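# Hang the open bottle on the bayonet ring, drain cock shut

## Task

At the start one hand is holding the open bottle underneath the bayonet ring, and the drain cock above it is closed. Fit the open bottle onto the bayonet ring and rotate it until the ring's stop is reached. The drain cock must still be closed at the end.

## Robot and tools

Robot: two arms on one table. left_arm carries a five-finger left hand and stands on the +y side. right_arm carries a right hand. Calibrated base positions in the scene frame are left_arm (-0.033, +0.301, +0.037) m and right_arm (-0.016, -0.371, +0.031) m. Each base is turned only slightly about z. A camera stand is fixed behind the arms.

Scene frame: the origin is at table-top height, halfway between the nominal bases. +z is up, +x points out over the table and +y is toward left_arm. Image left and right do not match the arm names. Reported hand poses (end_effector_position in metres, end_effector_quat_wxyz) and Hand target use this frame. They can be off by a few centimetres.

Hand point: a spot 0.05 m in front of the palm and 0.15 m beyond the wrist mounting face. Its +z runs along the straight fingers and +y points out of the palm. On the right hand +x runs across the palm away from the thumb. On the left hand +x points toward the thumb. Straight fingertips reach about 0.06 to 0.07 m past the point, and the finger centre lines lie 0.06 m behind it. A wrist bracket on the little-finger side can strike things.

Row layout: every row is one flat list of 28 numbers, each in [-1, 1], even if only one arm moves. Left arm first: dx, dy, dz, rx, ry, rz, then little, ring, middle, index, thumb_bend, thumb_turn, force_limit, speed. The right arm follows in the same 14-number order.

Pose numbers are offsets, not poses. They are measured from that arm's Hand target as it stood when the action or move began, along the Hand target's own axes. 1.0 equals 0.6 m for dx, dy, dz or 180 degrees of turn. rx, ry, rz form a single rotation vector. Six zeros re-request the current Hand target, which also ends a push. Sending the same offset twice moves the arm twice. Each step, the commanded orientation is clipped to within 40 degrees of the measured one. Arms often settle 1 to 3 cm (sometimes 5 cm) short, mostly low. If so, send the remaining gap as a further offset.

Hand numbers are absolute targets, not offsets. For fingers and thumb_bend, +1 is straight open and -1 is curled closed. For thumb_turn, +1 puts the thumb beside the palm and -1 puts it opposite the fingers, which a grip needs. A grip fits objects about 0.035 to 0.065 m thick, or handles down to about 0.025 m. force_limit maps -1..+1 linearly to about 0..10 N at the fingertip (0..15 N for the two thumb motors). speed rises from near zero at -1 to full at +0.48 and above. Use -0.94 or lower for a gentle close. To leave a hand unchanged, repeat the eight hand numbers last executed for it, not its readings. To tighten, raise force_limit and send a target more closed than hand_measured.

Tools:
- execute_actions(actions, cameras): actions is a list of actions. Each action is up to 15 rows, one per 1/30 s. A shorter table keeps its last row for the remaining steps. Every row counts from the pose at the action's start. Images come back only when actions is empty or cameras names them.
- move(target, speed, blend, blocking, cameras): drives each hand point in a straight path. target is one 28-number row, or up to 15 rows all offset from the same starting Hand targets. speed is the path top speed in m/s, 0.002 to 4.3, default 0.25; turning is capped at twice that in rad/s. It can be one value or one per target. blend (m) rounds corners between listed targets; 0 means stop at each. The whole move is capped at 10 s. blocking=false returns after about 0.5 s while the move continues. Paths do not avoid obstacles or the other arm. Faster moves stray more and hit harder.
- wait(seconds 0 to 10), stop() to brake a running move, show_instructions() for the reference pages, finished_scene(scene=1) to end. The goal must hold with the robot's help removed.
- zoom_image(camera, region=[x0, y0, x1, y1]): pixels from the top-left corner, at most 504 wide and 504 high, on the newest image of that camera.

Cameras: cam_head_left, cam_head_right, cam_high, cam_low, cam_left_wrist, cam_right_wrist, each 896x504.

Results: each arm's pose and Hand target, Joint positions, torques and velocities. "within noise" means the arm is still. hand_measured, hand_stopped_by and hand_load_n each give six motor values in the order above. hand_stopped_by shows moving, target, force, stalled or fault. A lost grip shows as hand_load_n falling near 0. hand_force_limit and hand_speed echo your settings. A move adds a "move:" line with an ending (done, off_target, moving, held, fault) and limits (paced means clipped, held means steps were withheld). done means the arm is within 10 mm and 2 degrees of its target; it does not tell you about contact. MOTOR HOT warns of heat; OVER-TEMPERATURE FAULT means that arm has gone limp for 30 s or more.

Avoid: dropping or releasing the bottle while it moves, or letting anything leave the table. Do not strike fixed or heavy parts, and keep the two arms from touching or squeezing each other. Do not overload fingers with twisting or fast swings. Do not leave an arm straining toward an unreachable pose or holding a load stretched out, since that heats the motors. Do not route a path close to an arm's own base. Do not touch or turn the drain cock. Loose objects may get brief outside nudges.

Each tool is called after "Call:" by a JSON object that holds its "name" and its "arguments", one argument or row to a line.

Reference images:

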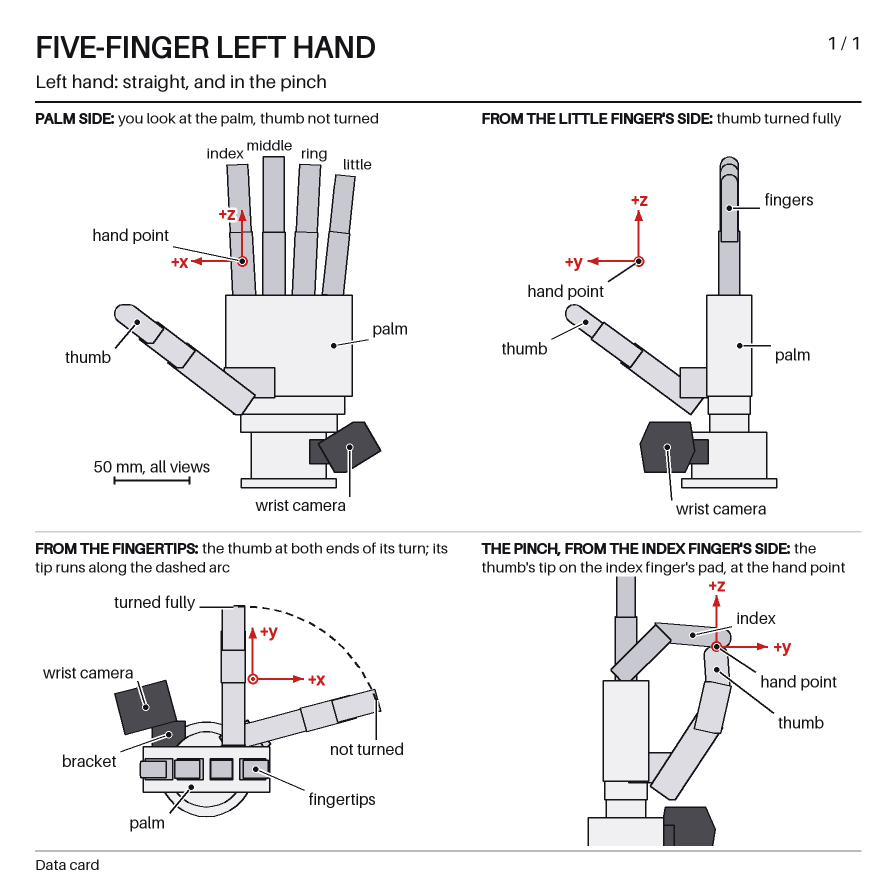

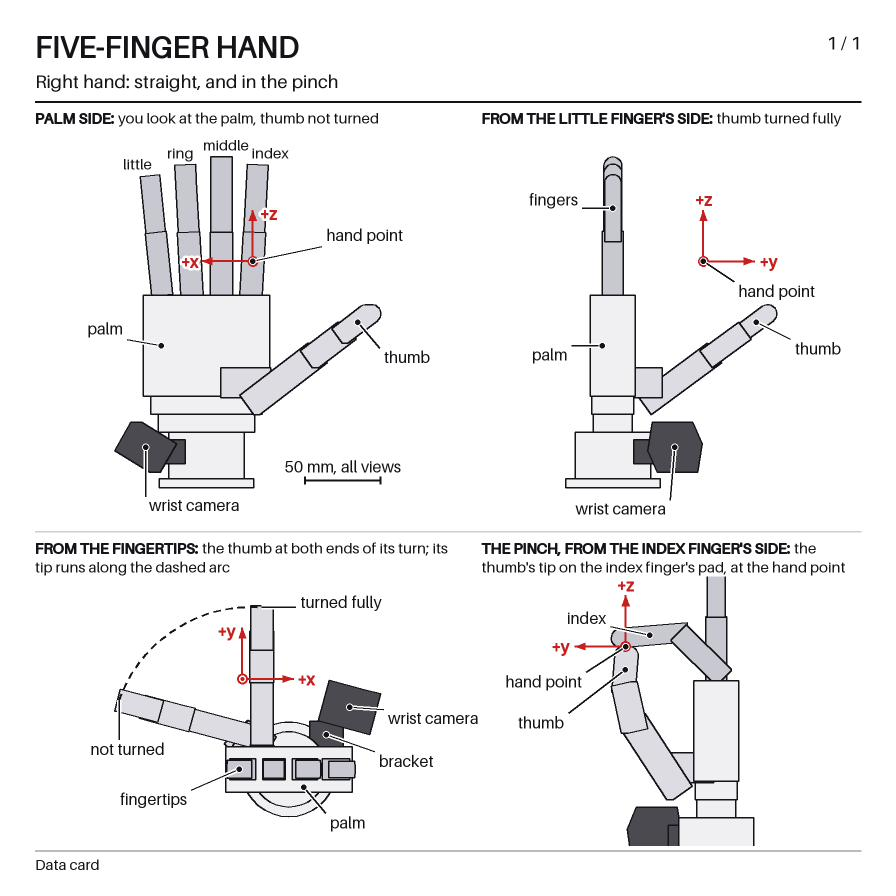

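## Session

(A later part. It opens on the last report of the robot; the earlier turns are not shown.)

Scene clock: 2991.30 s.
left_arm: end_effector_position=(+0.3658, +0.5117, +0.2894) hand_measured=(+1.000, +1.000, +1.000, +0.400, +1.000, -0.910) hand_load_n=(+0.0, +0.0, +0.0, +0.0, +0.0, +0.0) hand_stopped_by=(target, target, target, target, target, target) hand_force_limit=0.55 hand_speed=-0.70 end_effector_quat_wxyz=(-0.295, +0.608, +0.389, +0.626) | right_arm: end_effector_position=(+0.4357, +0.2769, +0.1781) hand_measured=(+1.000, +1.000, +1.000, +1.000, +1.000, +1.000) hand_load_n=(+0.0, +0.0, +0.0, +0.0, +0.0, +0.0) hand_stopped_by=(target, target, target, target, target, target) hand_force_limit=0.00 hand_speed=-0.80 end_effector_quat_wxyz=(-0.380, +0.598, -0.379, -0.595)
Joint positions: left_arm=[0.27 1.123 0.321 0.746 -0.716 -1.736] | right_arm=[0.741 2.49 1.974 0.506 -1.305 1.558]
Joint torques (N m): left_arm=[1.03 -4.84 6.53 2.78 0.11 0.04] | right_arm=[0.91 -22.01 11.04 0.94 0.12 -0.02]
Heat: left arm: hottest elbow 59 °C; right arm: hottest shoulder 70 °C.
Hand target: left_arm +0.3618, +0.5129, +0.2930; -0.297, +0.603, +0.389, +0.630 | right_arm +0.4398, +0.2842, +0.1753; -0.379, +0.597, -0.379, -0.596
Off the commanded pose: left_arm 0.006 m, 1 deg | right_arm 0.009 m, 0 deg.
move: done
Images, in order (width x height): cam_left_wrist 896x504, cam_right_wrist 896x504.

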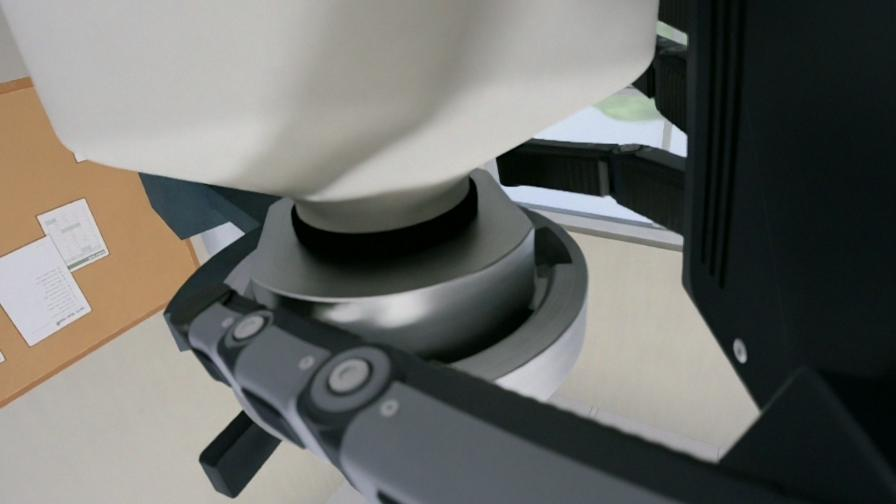

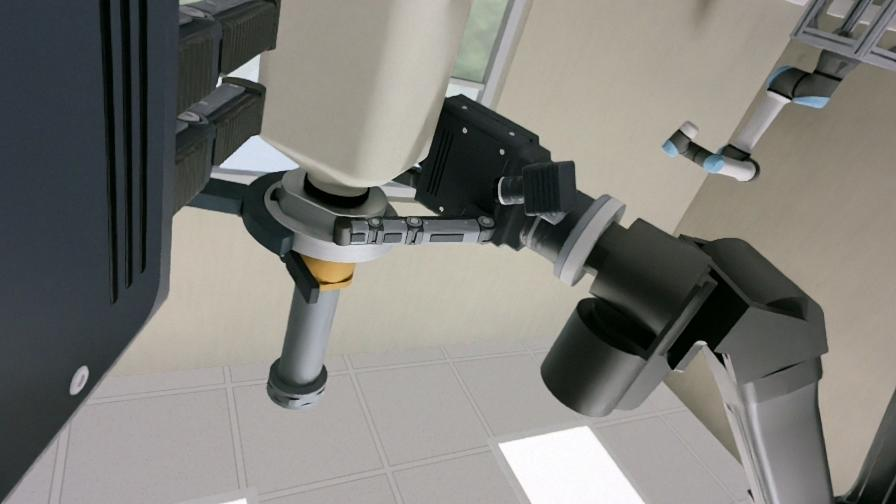

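Call:
{"name": "move", "arguments": {
  "target": [
    [-0.0082, -0.0018, -0.0002, 0, 0, 0, 1.0, 1.0, 1.0, 0.3, 1.0, -0.91, 0.55, -0.7, 0, 0, 0, 0, 0, 0, 1, 1, 1, 1, 1, 1, 0.0, -0.8],
    [-0.0082, -0.0018, -0.0002, 0, 0, 0, 1.0, 1.0, 1.0, -0.3, 0.3, -0.91, 0.55, -0.88, 0, 0, 0, 0, 0, 0, 1, 1, 1, 1, 1, 1, 0.0, -0.8]
  ],
  "speed": 0.04,
  "cameras": ["cam_left_wrist", "cam_right_wrist"]
}}

Call:
{"name": "zoom_image", "arguments": {
  "camera": "cam_left_wrist",
  "region": [500, 200, 620, 320]
}}

Call:
{"name": "zoom_image", "arguments": {
  "camera": "cam_right_wrist",
  "region": [255, 160, 355, 245]
}}

Scene clock: 3013.97 s.
left_arm: end_effector_position=(+0.3631, +0.5120, +0.2901) hand_measured=(+1.000, +1.000, +1.000, +0.170, +0.926, -0.910) hand_load_n=(+0.0, +0.0, +0.0, +11.5, +11.5, -0.5) hand_stopped_by=(target, target, target, force, force, target) hand_force_limit=0.55 hand_speed=-0.88 end_effector_quat_wxyz=(-0.295, +0.604, +0.390, +0.629) | right_arm: end_effector_position=(+0.4357, +0.2769, +0.1781) hand_measured=(+1.000, +1.000, +1.000, +1.000, +1.000, +1.000) hand_load_n=(+0.0, +0.0, +0.0, +0.0, +0.0, +0.0) hand_stopped_by=(target, target, target, target, target, target) hand_force_limit=0.00 hand_speed=-0.80 end_effector_quat_wxyz=(-0.380, +0.598, -0.379, -0.595)
Joint positions: left_arm=[0.273 1.123 0.313 0.765 -0.715 -1.735] | right_arm=[0.741 2.49 1.974 0.506 -1.305 1.558]
Joint torques (N m): left_arm=[0.73 -3.55 6.48 3.06 0.15 0.03] | right_arm=[0.67 -21.89 11.1 0.9 0.09 -0.02]
Heat: left arm: hottest elbow 56 °C; right arm: hottest shoulder 70 °C.
Hand target: left_arm +0.3614, +0.5128, +0.2880; -0.297, +0.604, +0.389, +0.630 | right_arm +0.4398, +0.2842, +0.1753; -0.379, +0.597, -0.379, -0.596
Off the commanded pose: left_arm 0.003 m, 0 deg | right_arm 0.009 m, 0 deg.
move: done
Images, in order (width x height): cam_left_wrist 896x504, cam_right_wrist 896x504.

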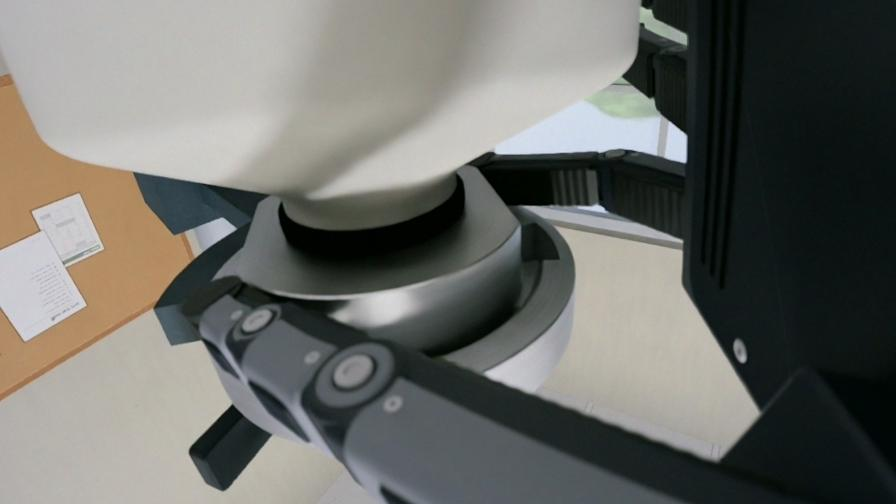

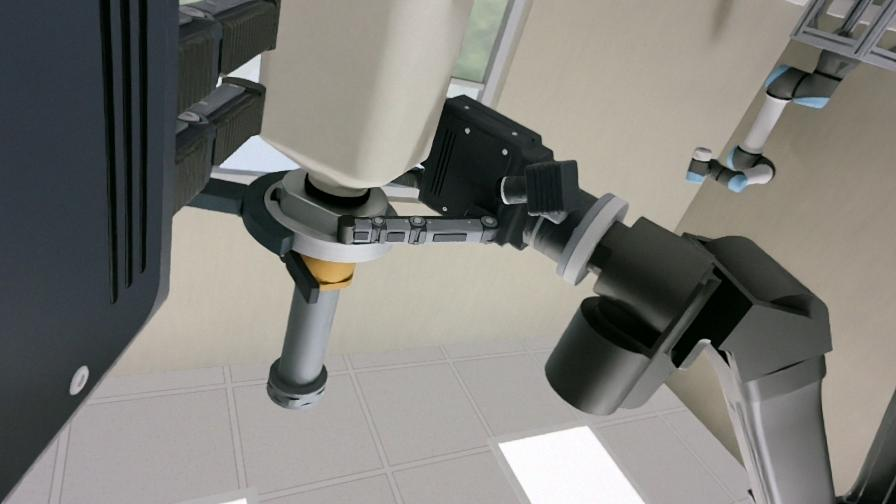

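Scaled by 4.200 from the camera's 896x504 image, which has a finer 1280x720 frame.

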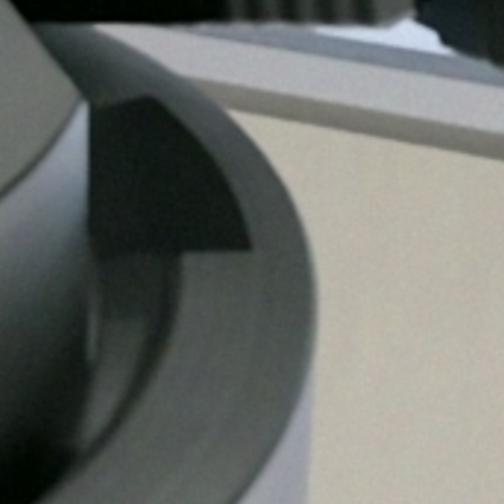

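Scaled by 5.040 from the camera's 896x504 image, which has a finer 1280x720 frame.

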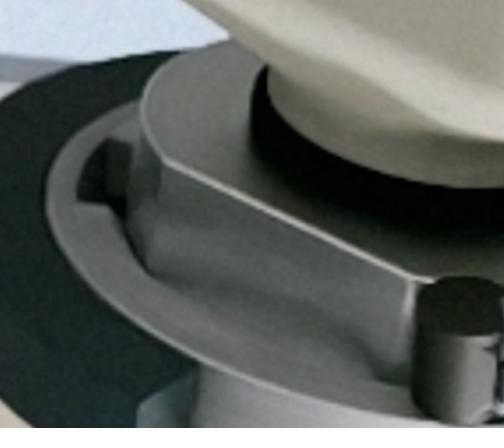

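Call:
{"name": "move", "arguments": {
  "target": [0.0200, 0.0157, 0.0032, 0, 0, 0, 1.0, 1.0, 1.0, -0.3, 0.3, -0.91, 0.55, -0.88, 0, 0, 0, 0, 0, 0, 1, 1, 1, 1, 1, 1, 0.0, -0.8],
  "speed": 0.03,
  "cameras": ["cam_left_wrist"]
}}

Scene clock: 3029.37 s.
left_arm: end_effector_position=(+0.3619, +0.5117, +0.2897) hand_measured=(+1.000, +1.000, +1.000, +0.170, +0.926, -0.910) hand_load_n=(+0.0, +0.0, +0.0, +12.5, +11.0, -1.0) hand_stopped_by=(target, target, target, force, force, target) hand_force_limit=0.55 hand_speed=-0.88 end_effector_quat_wxyz=(-0.298, +0.606, +0.391, +0.626) | right_arm: end_effector_position=(+0.4357, +0.2769, +0.1781) hand_measured=(+1.000, +1.000, +1.000, +1.000, +1.000, +1.000) hand_load_n=(+0.0, +0.0, +0.0, +0.0, +0.0, +0.0) hand_stopped_by=(target, target, target, target, target, target) hand_force_limit=0.00 hand_speed=-0.80 end_effector_quat_wxyz=(-0.380, +0.598, -0.379, -0.595)
Joint positions: left_arm=[0.27 1.113 0.313 0.746 -0.723 -1.735] | right_arm=[0.741 2.49 1.974 0.506 -1.305 1.558]
Joint torques (N m): left_arm=[-0.32 -4.48 8.83 1.44 -0.19 0.03] | right_arm=[0.56 -22.12 11.08 0.95 0.08 -0.03]
Heat: left arm: hottest elbow 56 °C; right arm: hottest shoulder 70 °C.
Hand target: left_arm +0.3692, +0.5108, +0.3010; -0.297, +0.604, +0.389, +0.630 | right_arm +0.4398, +0.2842, +0.1753; -0.379, +0.597, -0.379, -0.596
Off the commanded pose: left_arm 0.014 m, 1 deg | right_arm 0.009 m, 0 deg.
move: off_target (left_arm)
Images, in order (width x height): cam_left_wrist 896x504.

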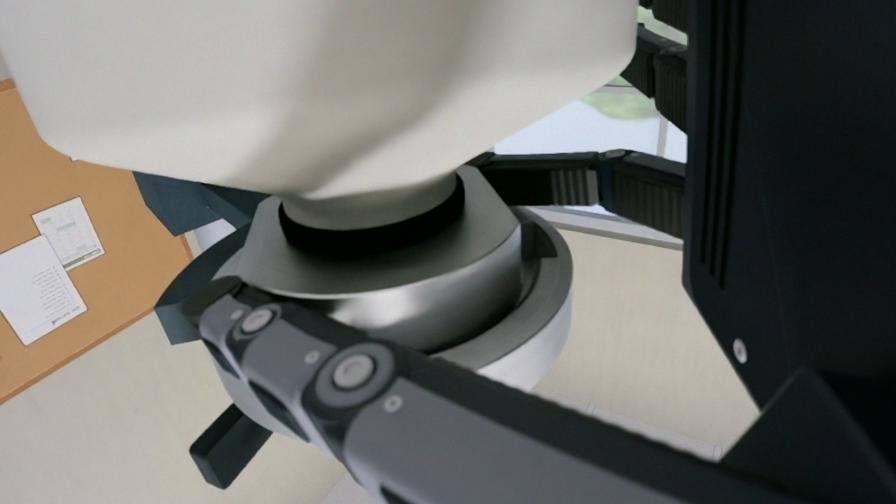

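Call:
{"name": "move", "arguments": {
  "target": [0.0143, 0.0077, 0.0061, 0.0220, 0.0003, -0.0007, 1.0, 1.0, 1.0, -0.3, 0.3, -0.91, 0.55, -0.88, 0, 0, 0, 0, 0, 0, 1, 1, 1, 1, 1, 1, 0.0, -0.8],
  "speed": 0.03,
  "cameras": ["cam_left_wrist"]
}}

Call:
{"name": "zoom_image", "arguments": {
  "camera": "cam_left_wrist",
  "region": [500, 200, 620, 320]
}}

Scene clock: 3037.97 s.
left_arm: end_effector_position=(+0.3615, +0.5118, +0.2894) hand_measured=(+1.000, +1.000, +1.000, +0.170, +0.926, -0.910) hand_load_n=(+0.0, +0.0, +0.0, +12.0, +11.5, -1.5) hand_stopped_by=(target, target, target, force, force, target) hand_force_limit=0.55 hand_speed=-0.88 end_effector_quat_wxyz=(-0.323, +0.601, +0.409, +0.606) | right_arm: end_effector_position=(+0.4357, +0.2769, +0.1781) hand_measured=(+1.000, +1.000, +1.000, +1.000, +1.000, +1.000) hand_load_n=(+0.0, +0.0, -0.5, +0.0, +0.0, +0.0) hand_stopped_by=(target, target, target, target, target, target) hand_force_limit=0.00 hand_speed=-0.80 end_effector_quat_wxyz=(-0.380, +0.598, -0.379, -0.595)
Joint positions: left_arm=[0.223 1.109 0.336 0.686 -0.839 -1.743] | right_arm=[0.741 2.49 1.974 0.506 -1.305 1.558]
Joint torques (N m): left_arm=[-0.26 -4.19 10.3 1.39 -0.15 -0.08] | right_arm=[0.79 -21.89 11.03 0.98 0.11 -0.03]
Heat: left arm: hottest elbow 58 °C; right arm: hottest shoulder 70 °C.
Hand target: left_arm +0.3742, +0.5123, +0.3100; -0.317, +0.592, +0.411, +0.616 | right_arm +0.4398, +0.2842, +0.1753; -0.379, +0.597, -0.379, -0.596
Off the commanded pose: left_arm 0.024 m, 2 deg | right_arm 0.009 m, 0 deg.
move: off_target (left_arm)
Images, in order (width x height): cam_left_wrist 896x504.

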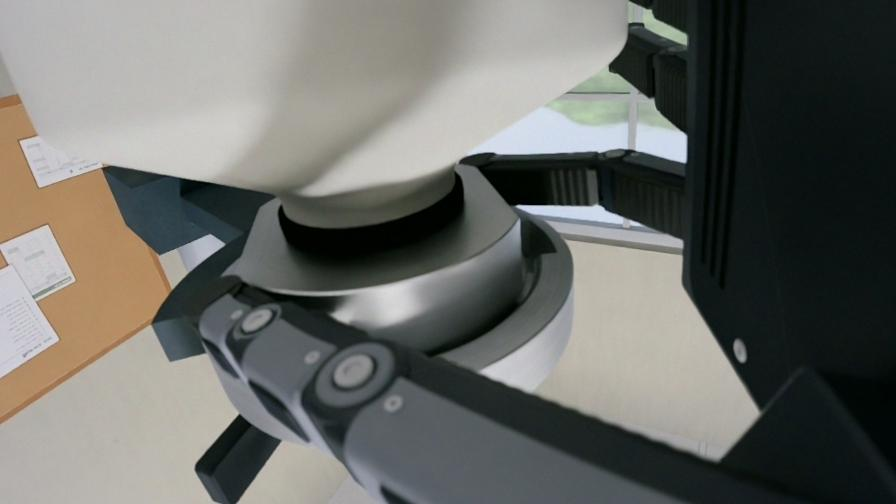

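Scaled by 4.200 from the camera's 896x504 image, which has a finer 1280x720 frame.

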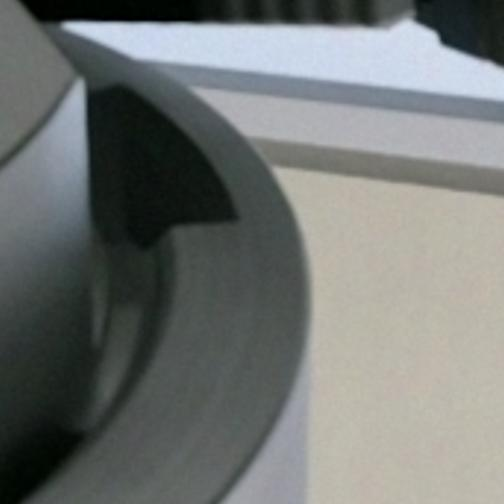

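Call:
{"name": "zoom_image", "arguments": {
  "camera": "cam_left_wrist",
  "region": [510, 230, 570, 310]
}}

Call:
{"name": "zoom_image", "arguments": {
  "camera": "cam_left_wrist",
  "region": [180, 160, 600, 420]
}}

Scaled by 6.300 from the camera's 896x504 image, which has a finer 1280x720 frame.

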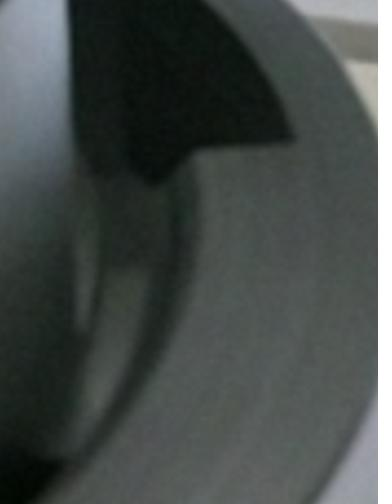

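Scaled by 1.200 from the camera's 896x504 image, which has a finer 1280x720 frame.

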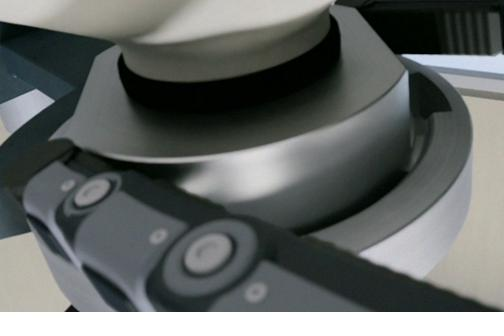

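Call:
{"name": "wait", "arguments": {
  "seconds": 0.1,
  "cameras": ["cam_right_wrist"]
}}

Call:
{"name": "zoom_image", "arguments": {
  "camera": "cam_right_wrist",
  "region": [255, 160, 355, 245]
}}

Scene clock: 3058.00 s.
left_arm: end_effector_position=(+0.3615, +0.5118, +0.2894) hand_measured=(+1.000, +1.000, +1.000, +0.170, +0.926, -0.910) hand_load_n=(+0.0, +0.0, +0.0, +12.0, +11.0, -1.0) hand_stopped_by=(target, target, target, force, force, target) hand_force_limit=0.55 hand_speed=-0.88 end_effector_quat_wxyz=(-0.323, +0.601, +0.409, +0.606) | right_arm: end_effector_position=(+0.4357, +0.2769, +0.1781) hand_measured=(+1.000, +1.000, +1.000, +1.000, +1.000, +1.000) hand_load_n=(+0.0, +0.0, +0.0, +0.0, +0.0, -0.5) hand_stopped_by=(target, target, target, target, target, target) hand_force_limit=0.00 hand_speed=-0.80 end_effector_quat_wxyz=(-0.380, +0.598, -0.379, -0.595)
Joint positions: left_arm=[0.223 1.109 0.336 0.686 -0.839 -1.743] | right_arm=[0.741 2.49 1.974 0.506 -1.305 1.558]
Joint torques (N m): left_arm=[-0.26 -4.25 10.29 1.39 -0.15 -0.05] | right_arm=[0.73 -21.83 10.99 0.85 0.1 -0.04]
Heat: left arm: hottest elbow 61 °C; right arm: hottest shoulder 70 °C.
Hand target: left_arm +0.3742, +0.5123, +0.3100; -0.317, +0.592, +0.411, +0.616 | right_arm +0.4398, +0.2842, +0.1753; -0.379, +0.597, -0.379, -0.596
Off the commanded pose: left_arm 0.024 m, 2 deg | right_arm 0.009 m, 0 deg.
wait: 0.10 s; at rest from the start
Images, in order (width x height): cam_right_wrist 896x504.

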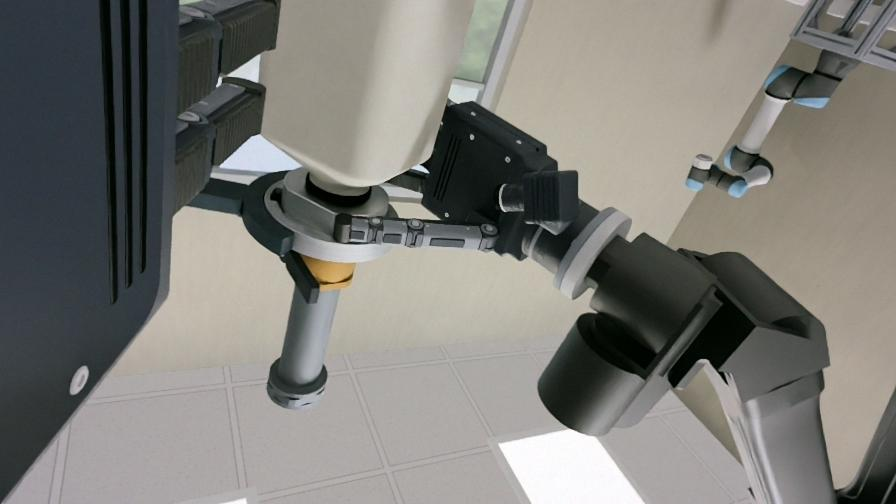

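Scaled by 5.040 from the camera's 896x504 image, which has a finer 1280x720 frame.

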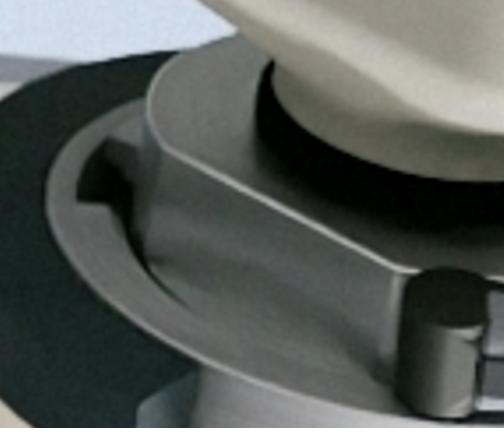

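Call:
{"name": "move", "arguments": {
  "target": [0.0044, 0.0055, -0.0006, 0.0275, 0.0002, -0.0011, 1.0, 1.0, 1.0, -0.3, 0.3, -0.91, 0.55, -0.88, 0, 0, 0, 0, 0, 0, 1, 1, 1, 1, 1, 1, 0.0, -0.8],
  "speed": 0.03,
  "cameras": ["cam_left_wrist", "cam_right_wrist"]
}}

Call:
{"name": "zoom_image", "arguments": {
  "camera": "cam_right_wrist",
  "region": [255, 160, 355, 245]
}}

Scene clock: 3069.07 s.
left_arm: end_effector_position=(+0.3588, +0.5097, +0.2906) hand_measured=(+1.000, +1.000, +1.000, +0.170, +0.926, -0.910) hand_load_n=(+0.0, +0.0, -0.5, +10.0, +9.5, -3.0) hand_stopped_by=(target, target, target, force, force, target) hand_force_limit=0.55 hand_speed=-0.88 end_effector_quat_wxyz=(-0.354, +0.590, +0.431, +0.584) | right_arm: end_effector_position=(+0.4357, +0.2769, +0.1781) hand_measured=(+1.000, +1.000, +1.000, +1.000, +1.000, +1.000) hand_load_n=(+0.0, +0.0, +0.0, +0.0, +0.0, +0.0) hand_stopped_by=(target, target, target, target, target, target) hand_force_limit=0.00 hand_speed=-0.80 end_effector_quat_wxyz=(-0.380, +0.598, -0.379, -0.595)
Joint positions: left_arm=[0.164 1.112 0.362 0.627 -0.985 -1.759] | right_arm=[0.741 2.49 1.974 0.506 -1.305 1.558]
Joint torques (N m): left_arm=[-0.26 -3.14 11.14 1.69 -0.11 -0.2] | right_arm=[0.91 -21.48 11 1.03 0.1 -0.04]
Heat: left arm: hottest elbow 63 °C; right arm: hottest shoulder 70 °C.
Hand target: left_arm +0.3766, +0.5107, +0.3131; -0.342, +0.577, +0.438, +0.599 | right_arm +0.4398, +0.2842, +0.1753; -0.379, +0.597, -0.379, -0.596
Off the commanded pose: left_arm 0.029 m, 3 deg | right_arm 0.009 m, 0 deg.
move: off_target (left_arm)
Images, in order (width x height): cam_left_wrist 896x504, cam_right_wrist 896x504.

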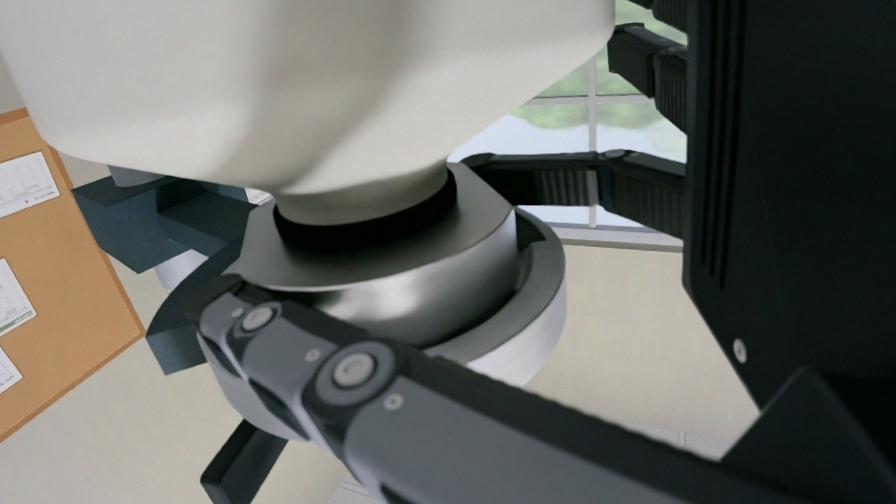

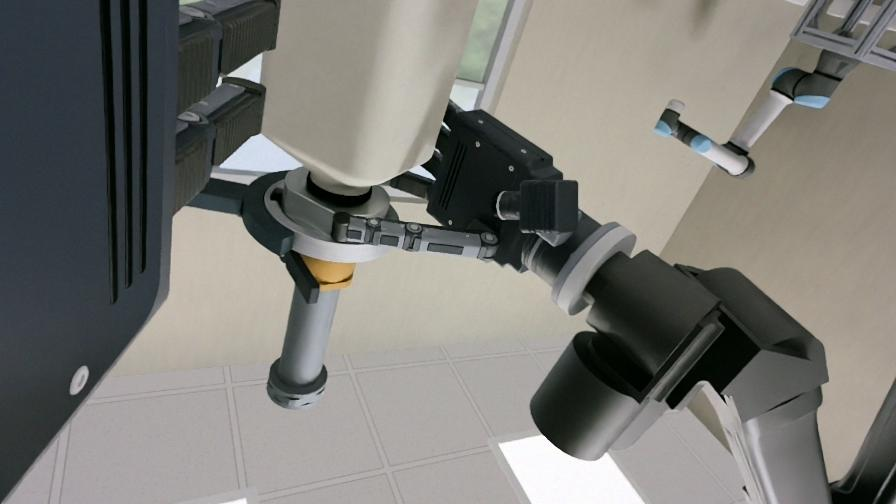

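Scaled by 5.040 from the camera's 896x504 image, which has a finer 1280x720 frame.

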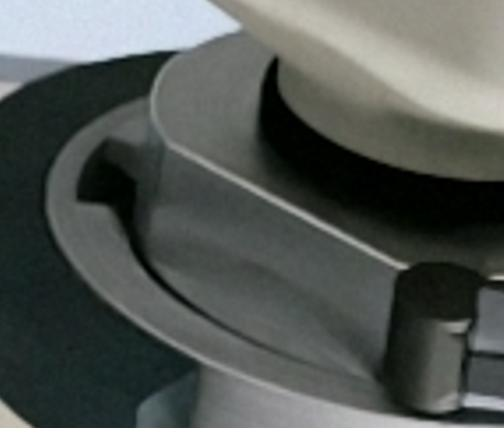

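Call:
{"name": "move", "arguments": {
  "target": [0.0026, 0.0085, 0.0036, 0.0, 0.0, 0.0, 1.0, 1.0, 1.0, -0.3, 0.3, -0.91, 0.55, -0.88, 0, 0, 0, 0, 0, 0, 1, 1, 1, 1, 1, 1, 0.0, -0.8],
  "speed": 0.03,
  "cameras": ["cam_left_wrist", "cam_right_wrist"]
}}

Call:
{"name": "zoom_image", "arguments": {
  "camera": "cam_right_wrist",
  "region": [255, 160, 355, 245]
}}

Call:
{"name": "zoom_image", "arguments": {
  "camera": "cam_left_wrist",
  "region": [500, 200, 620, 320]
}}

Scene clock: 3077.03 s.
left_arm: end_effector_position=(+0.3591, +0.5097, +0.2905) hand_measured=(+1.000, +1.000, +1.000, +0.170, +0.926, -0.910) hand_load_n=(+0.0, +0.0, +0.0, +9.5, +9.0, -3.5) hand_stopped_by=(target, target, target, force, force, target) hand_force_limit=0.55 hand_speed=-0.88 end_effector_quat_wxyz=(-0.354, +0.588, +0.434, +0.583) | right_arm: end_effector_position=(+0.4357, +0.2769, +0.1781) hand_measured=(+1.000, +1.000, +1.000, +1.000, +1.000, +1.000) hand_load_n=(+0.0, +0.0, +0.0, +0.0, +0.0, +0.0) hand_stopped_by=(target, target, target, target, target, target) hand_force_limit=0.00 hand_speed=-0.80 end_effector_quat_wxyz=(-0.380, +0.598, -0.379, -0.595)
Joint positions: left_arm=[0.161 1.115 0.365 0.625 -0.993 -1.766] | right_arm=[0.741 2.49 1.974 0.506 -1.305 1.558]
Joint torques (N m): left_arm=[-0.26 -2.67 11.9 1.59 0.09 -0.14] | right_arm=[0.26 -22.07 11.07 0.99 0.12 -0.03]
Heat: left arm: hottest elbow 64 °C; right arm: hottest shoulder 70 °C.
Hand target: left_arm +0.3820, +0.5109, +0.3151; -0.342, +0.577, +0.438, +0.599 | right_arm +0.4398, +0.2842, +0.1753; -0.379, +0.597, -0.379, -0.596
Off the commanded pose: left_arm 0.034 m, 3 deg | right_arm 0.009 m, 0 deg.
move: off_target (left_arm)
Images, in order (width x height): cam_left_wrist 896x504, cam_right_wrist 896x504.

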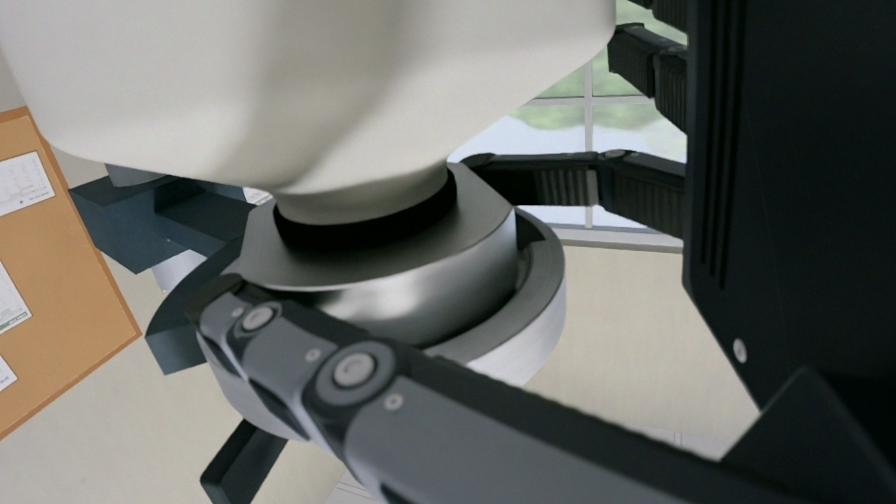

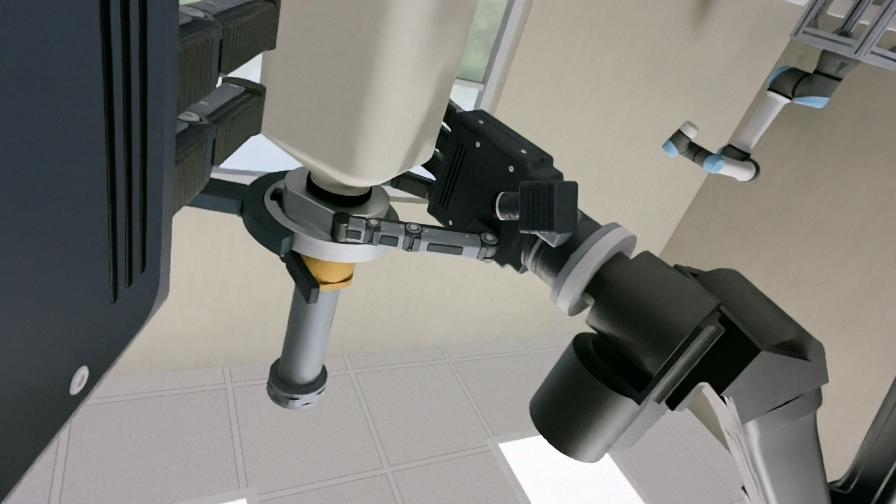

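Scaled by 5.040 from the camera's 896x504 image, which has a finer 1280x720 frame.

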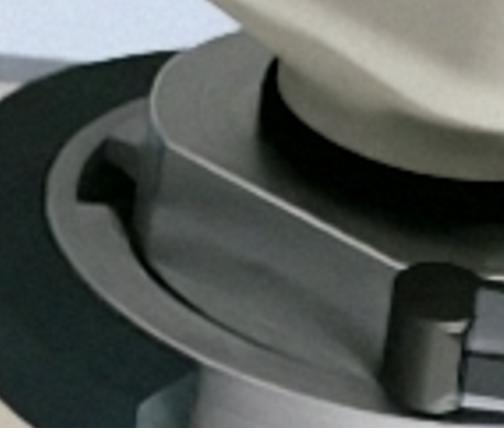

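Scaled by 4.200 from the camera's 896x504 image, which has a finer 1280x720 frame.

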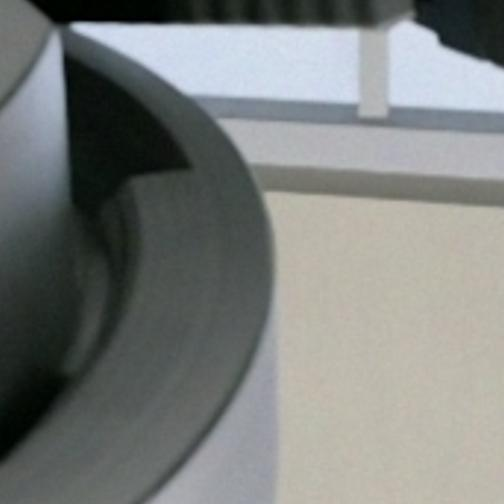

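Call:
{"name": "move", "arguments": {
  "target": [-0.0101, 0.0002, 0.0011, 0.0, 0.0, 0.0, 1.0, 1.0, 1.0, -0.3, 0.3, -0.91, 0.55, -0.88, 0, 0, 0, 0, 0, 0, 1, 1, 1, 1, 1, 1, 0.0, -0.8],
  "speed": 0.03,
  "cameras": ["cam_left_wrist", "cam_right_wrist"]
}}

Call:
{"name": "zoom_image", "arguments": {
  "camera": "cam_right_wrist",
  "region": [320, 180, 440, 270]
}}

Scene clock: 3098.77 s.
left_arm: end_effector_position=(+0.3593, +0.5100, +0.2897) hand_measured=(+1.000, +1.000, +1.000, +0.170, +0.926, -0.910) hand_load_n=(+0.0, +0.0, +0.0, +8.5, +9.5, -4.0) hand_stopped_by=(target, target, target, force, force, target) hand_force_limit=0.55 hand_speed=-0.88 end_effector_quat_wxyz=(-0.352, +0.585, +0.438, +0.585) | right_arm: end_effector_position=(+0.4357, +0.2769, +0.1781) hand_measured=(+1.000, +1.000, +1.000, +1.000, +1.000, +1.000) hand_load_n=(+0.0, +0.0, +0.0, +0.0, +0.0, +0.0) hand_stopped_by=(target, target, target, target, target, target) hand_force_limit=0.00 hand_speed=-0.80 end_effector_quat_wxyz=(-0.380, +0.598, -0.379, -0.595)
Joint positions: left_arm=[0.158 1.124 0.366 0.63 -1.001 -1.78] | right_arm=[0.741 2.49 1.974 0.506 -1.305 1.558]
Joint torques (N m): left_arm=[-0.09 -1.79 11.4 2.48 0.37 -0.01] | right_arm=[0.67 -21.71 11.03 1.02 0.1 -0.05]
Heat: left arm: hottest elbow 65 °C; right arm: hottest shoulder 70 °C.
Hand target: left_arm +0.3830, +0.5108, +0.3091; -0.342, +0.577, +0.438, +0.599 | right_arm +0.4398, +0.2842, +0.1753; -0.379, +0.597, -0.379, -0.596
Off the commanded pose: left_arm 0.031 m, 2 deg | right_arm 0.009 m, 0 deg.
move: off_target (left_arm)
Images, in order (width x height): cam_left_wrist 896x504, cam_right_wrist 896x504.

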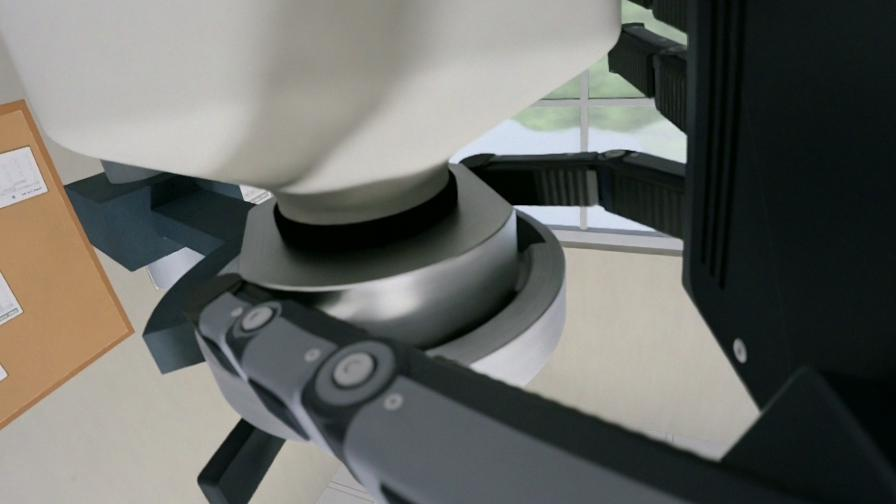

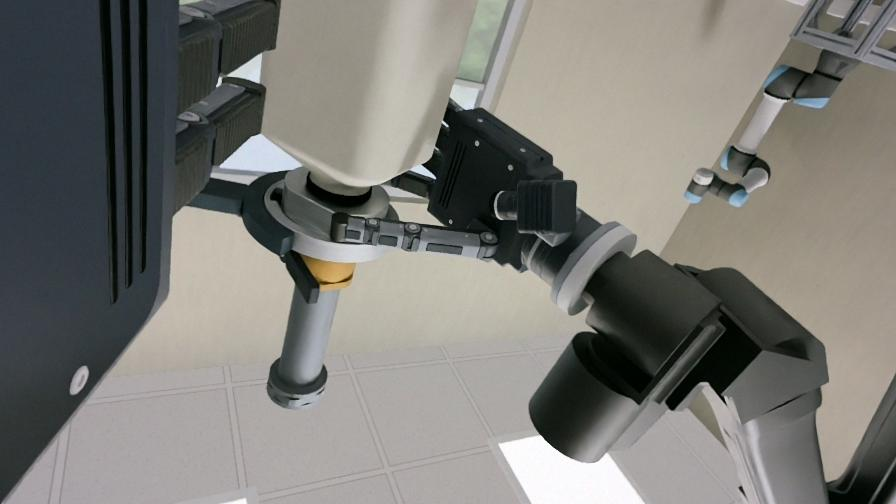

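Scaled by 4.200 from the camera's 896x504 image, which has a finer 1280x720 frame.

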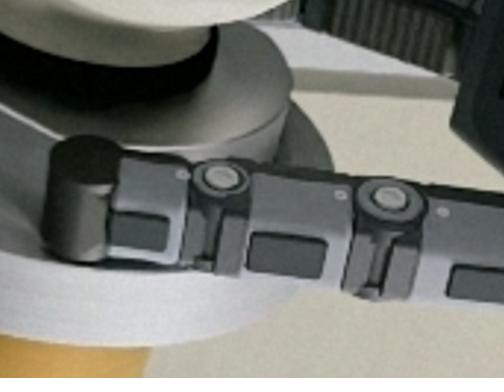

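Call:
{"name": "move", "arguments": {
  "target": [
    [-0.0011, -0.0076, -0.0090, 0.0, 0.0, 0.0, 1.0, 1.0, 1.0, -0.3, 0.3, -0.91, 0.55, -0.88, 0, 0, 0, 0, 0, 0, 1, 1, 1, 1, 1, 1, 0.0, -0.8],
    [-0.0011, -0.0076, -0.0090, 0.0, 0.0, 0.0, 1.0, 1.0, 1.0, 0.5, 1.0, -0.91, 0.55, -0.8, 0, 0, 0, 0, 0, 0, 1, 1, 1, 1, 1, 1, 0.0, -0.8]
  ],
  "speed": 0.03,
  "cameras": ["cam_left_wrist", "cam_right_wrist"]
}}

Call:
{"name": "zoom_image", "arguments": {
  "camera": "cam_right_wrist",
  "region": [255, 160, 355, 245]
}}

Call:
{"name": "zoom_image", "arguments": {
  "camera": "cam_left_wrist",
  "region": [500, 200, 620, 320]
}}

Scene clock: 3136.40 s.
left_arm: end_effector_position=(+0.3613, +0.5084, +0.2908) hand_measured=(+1.000, +1.000, +1.000, +0.500, +1.000, -0.910) hand_load_n=(+0.0, +0.0, +0.0, +0.0, +0.0, -0.5) hand_stopped_by=(target, target, target, target, target, target) hand_force_limit=0.55 hand_speed=-0.80 end_effector_quat_wxyz=(-0.351, +0.586, +0.437, +0.586) | right_arm: end_effector_position=(+0.4357, +0.2769, +0.1781) hand_measured=(+1.000, +1.000, +1.000, +1.000, +1.000, +1.000) hand_load_n=(+0.0, +0.0, +0.0, +0.0, +0.0, +0.0) hand_stopped_by=(target, target, target, target, target, target) hand_force_limit=0.00 hand_speed=-0.80 end_effector_quat_wxyz=(-0.380, +0.598, -0.379, -0.595)
Joint positions: left_arm=[0.153 1.125 0.369 0.63 -1.001 -1.779] | right_arm=[0.741 2.49 1.974 0.506 -1.305 1.558]
Joint torques (N m): left_arm=[-0.26 -3.19 10.18 2.36 0.09 -0.02] | right_arm=[0.67 -22.12 11.11 0.98 0.11 -0.04]
Heat: left arm: hottest elbow 64 °C; right arm: hottest shoulder 70 °C.
Hand target: left_arm +0.3768, +0.5075, +0.3083; -0.342, +0.577, +0.438, +0.599 | right_arm +0.4398, +0.2842, +0.1753; -0.379, +0.597, -0.379, -0.596
Off the commanded pose: left_arm 0.023 m, 2 deg | right_arm 0.009 m, 0 deg.
move: off_target (left_arm); target 2's new numbers were sent with left_arm's hand 0.025 m and 2 deg from that target
Images, in order (width x height): cam_left_wrist 896x504, cam_right_wrist 896x504.

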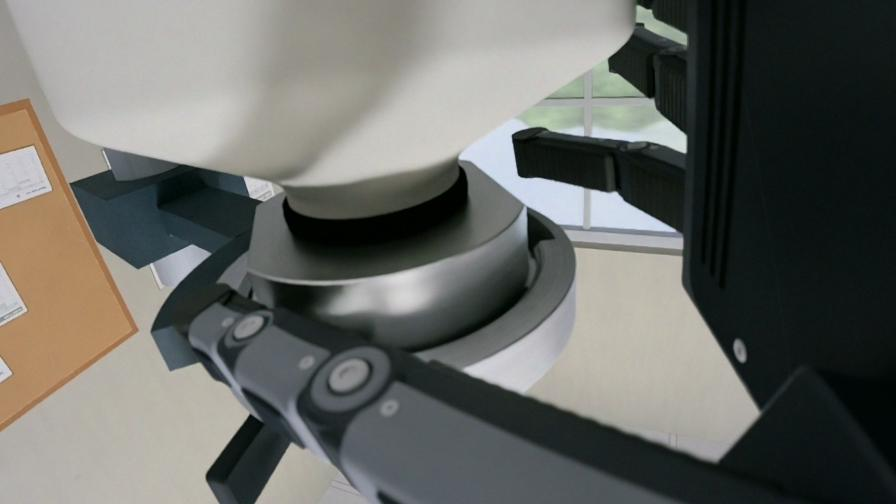

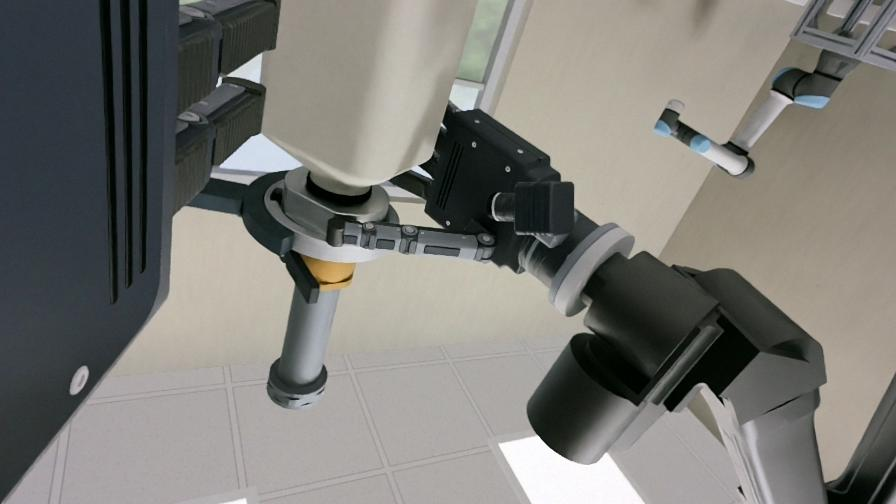

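Scaled by 5.040 from the camera's 896x504 image, which has a finer 1280x720 frame.

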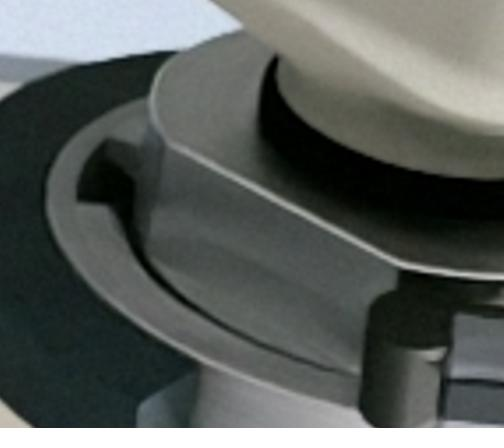

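Scaled by 4.200 from the camera's 896x504 image, which has a finer 1280x720 frame.

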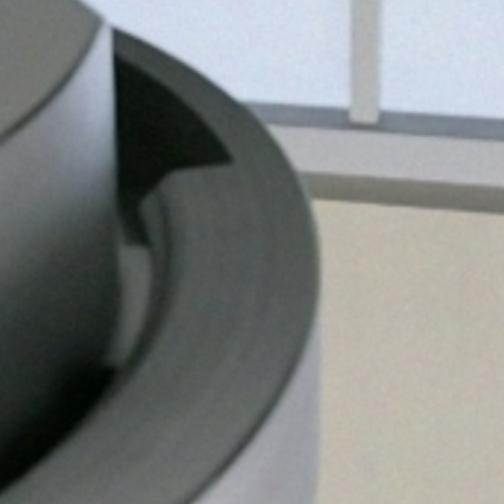

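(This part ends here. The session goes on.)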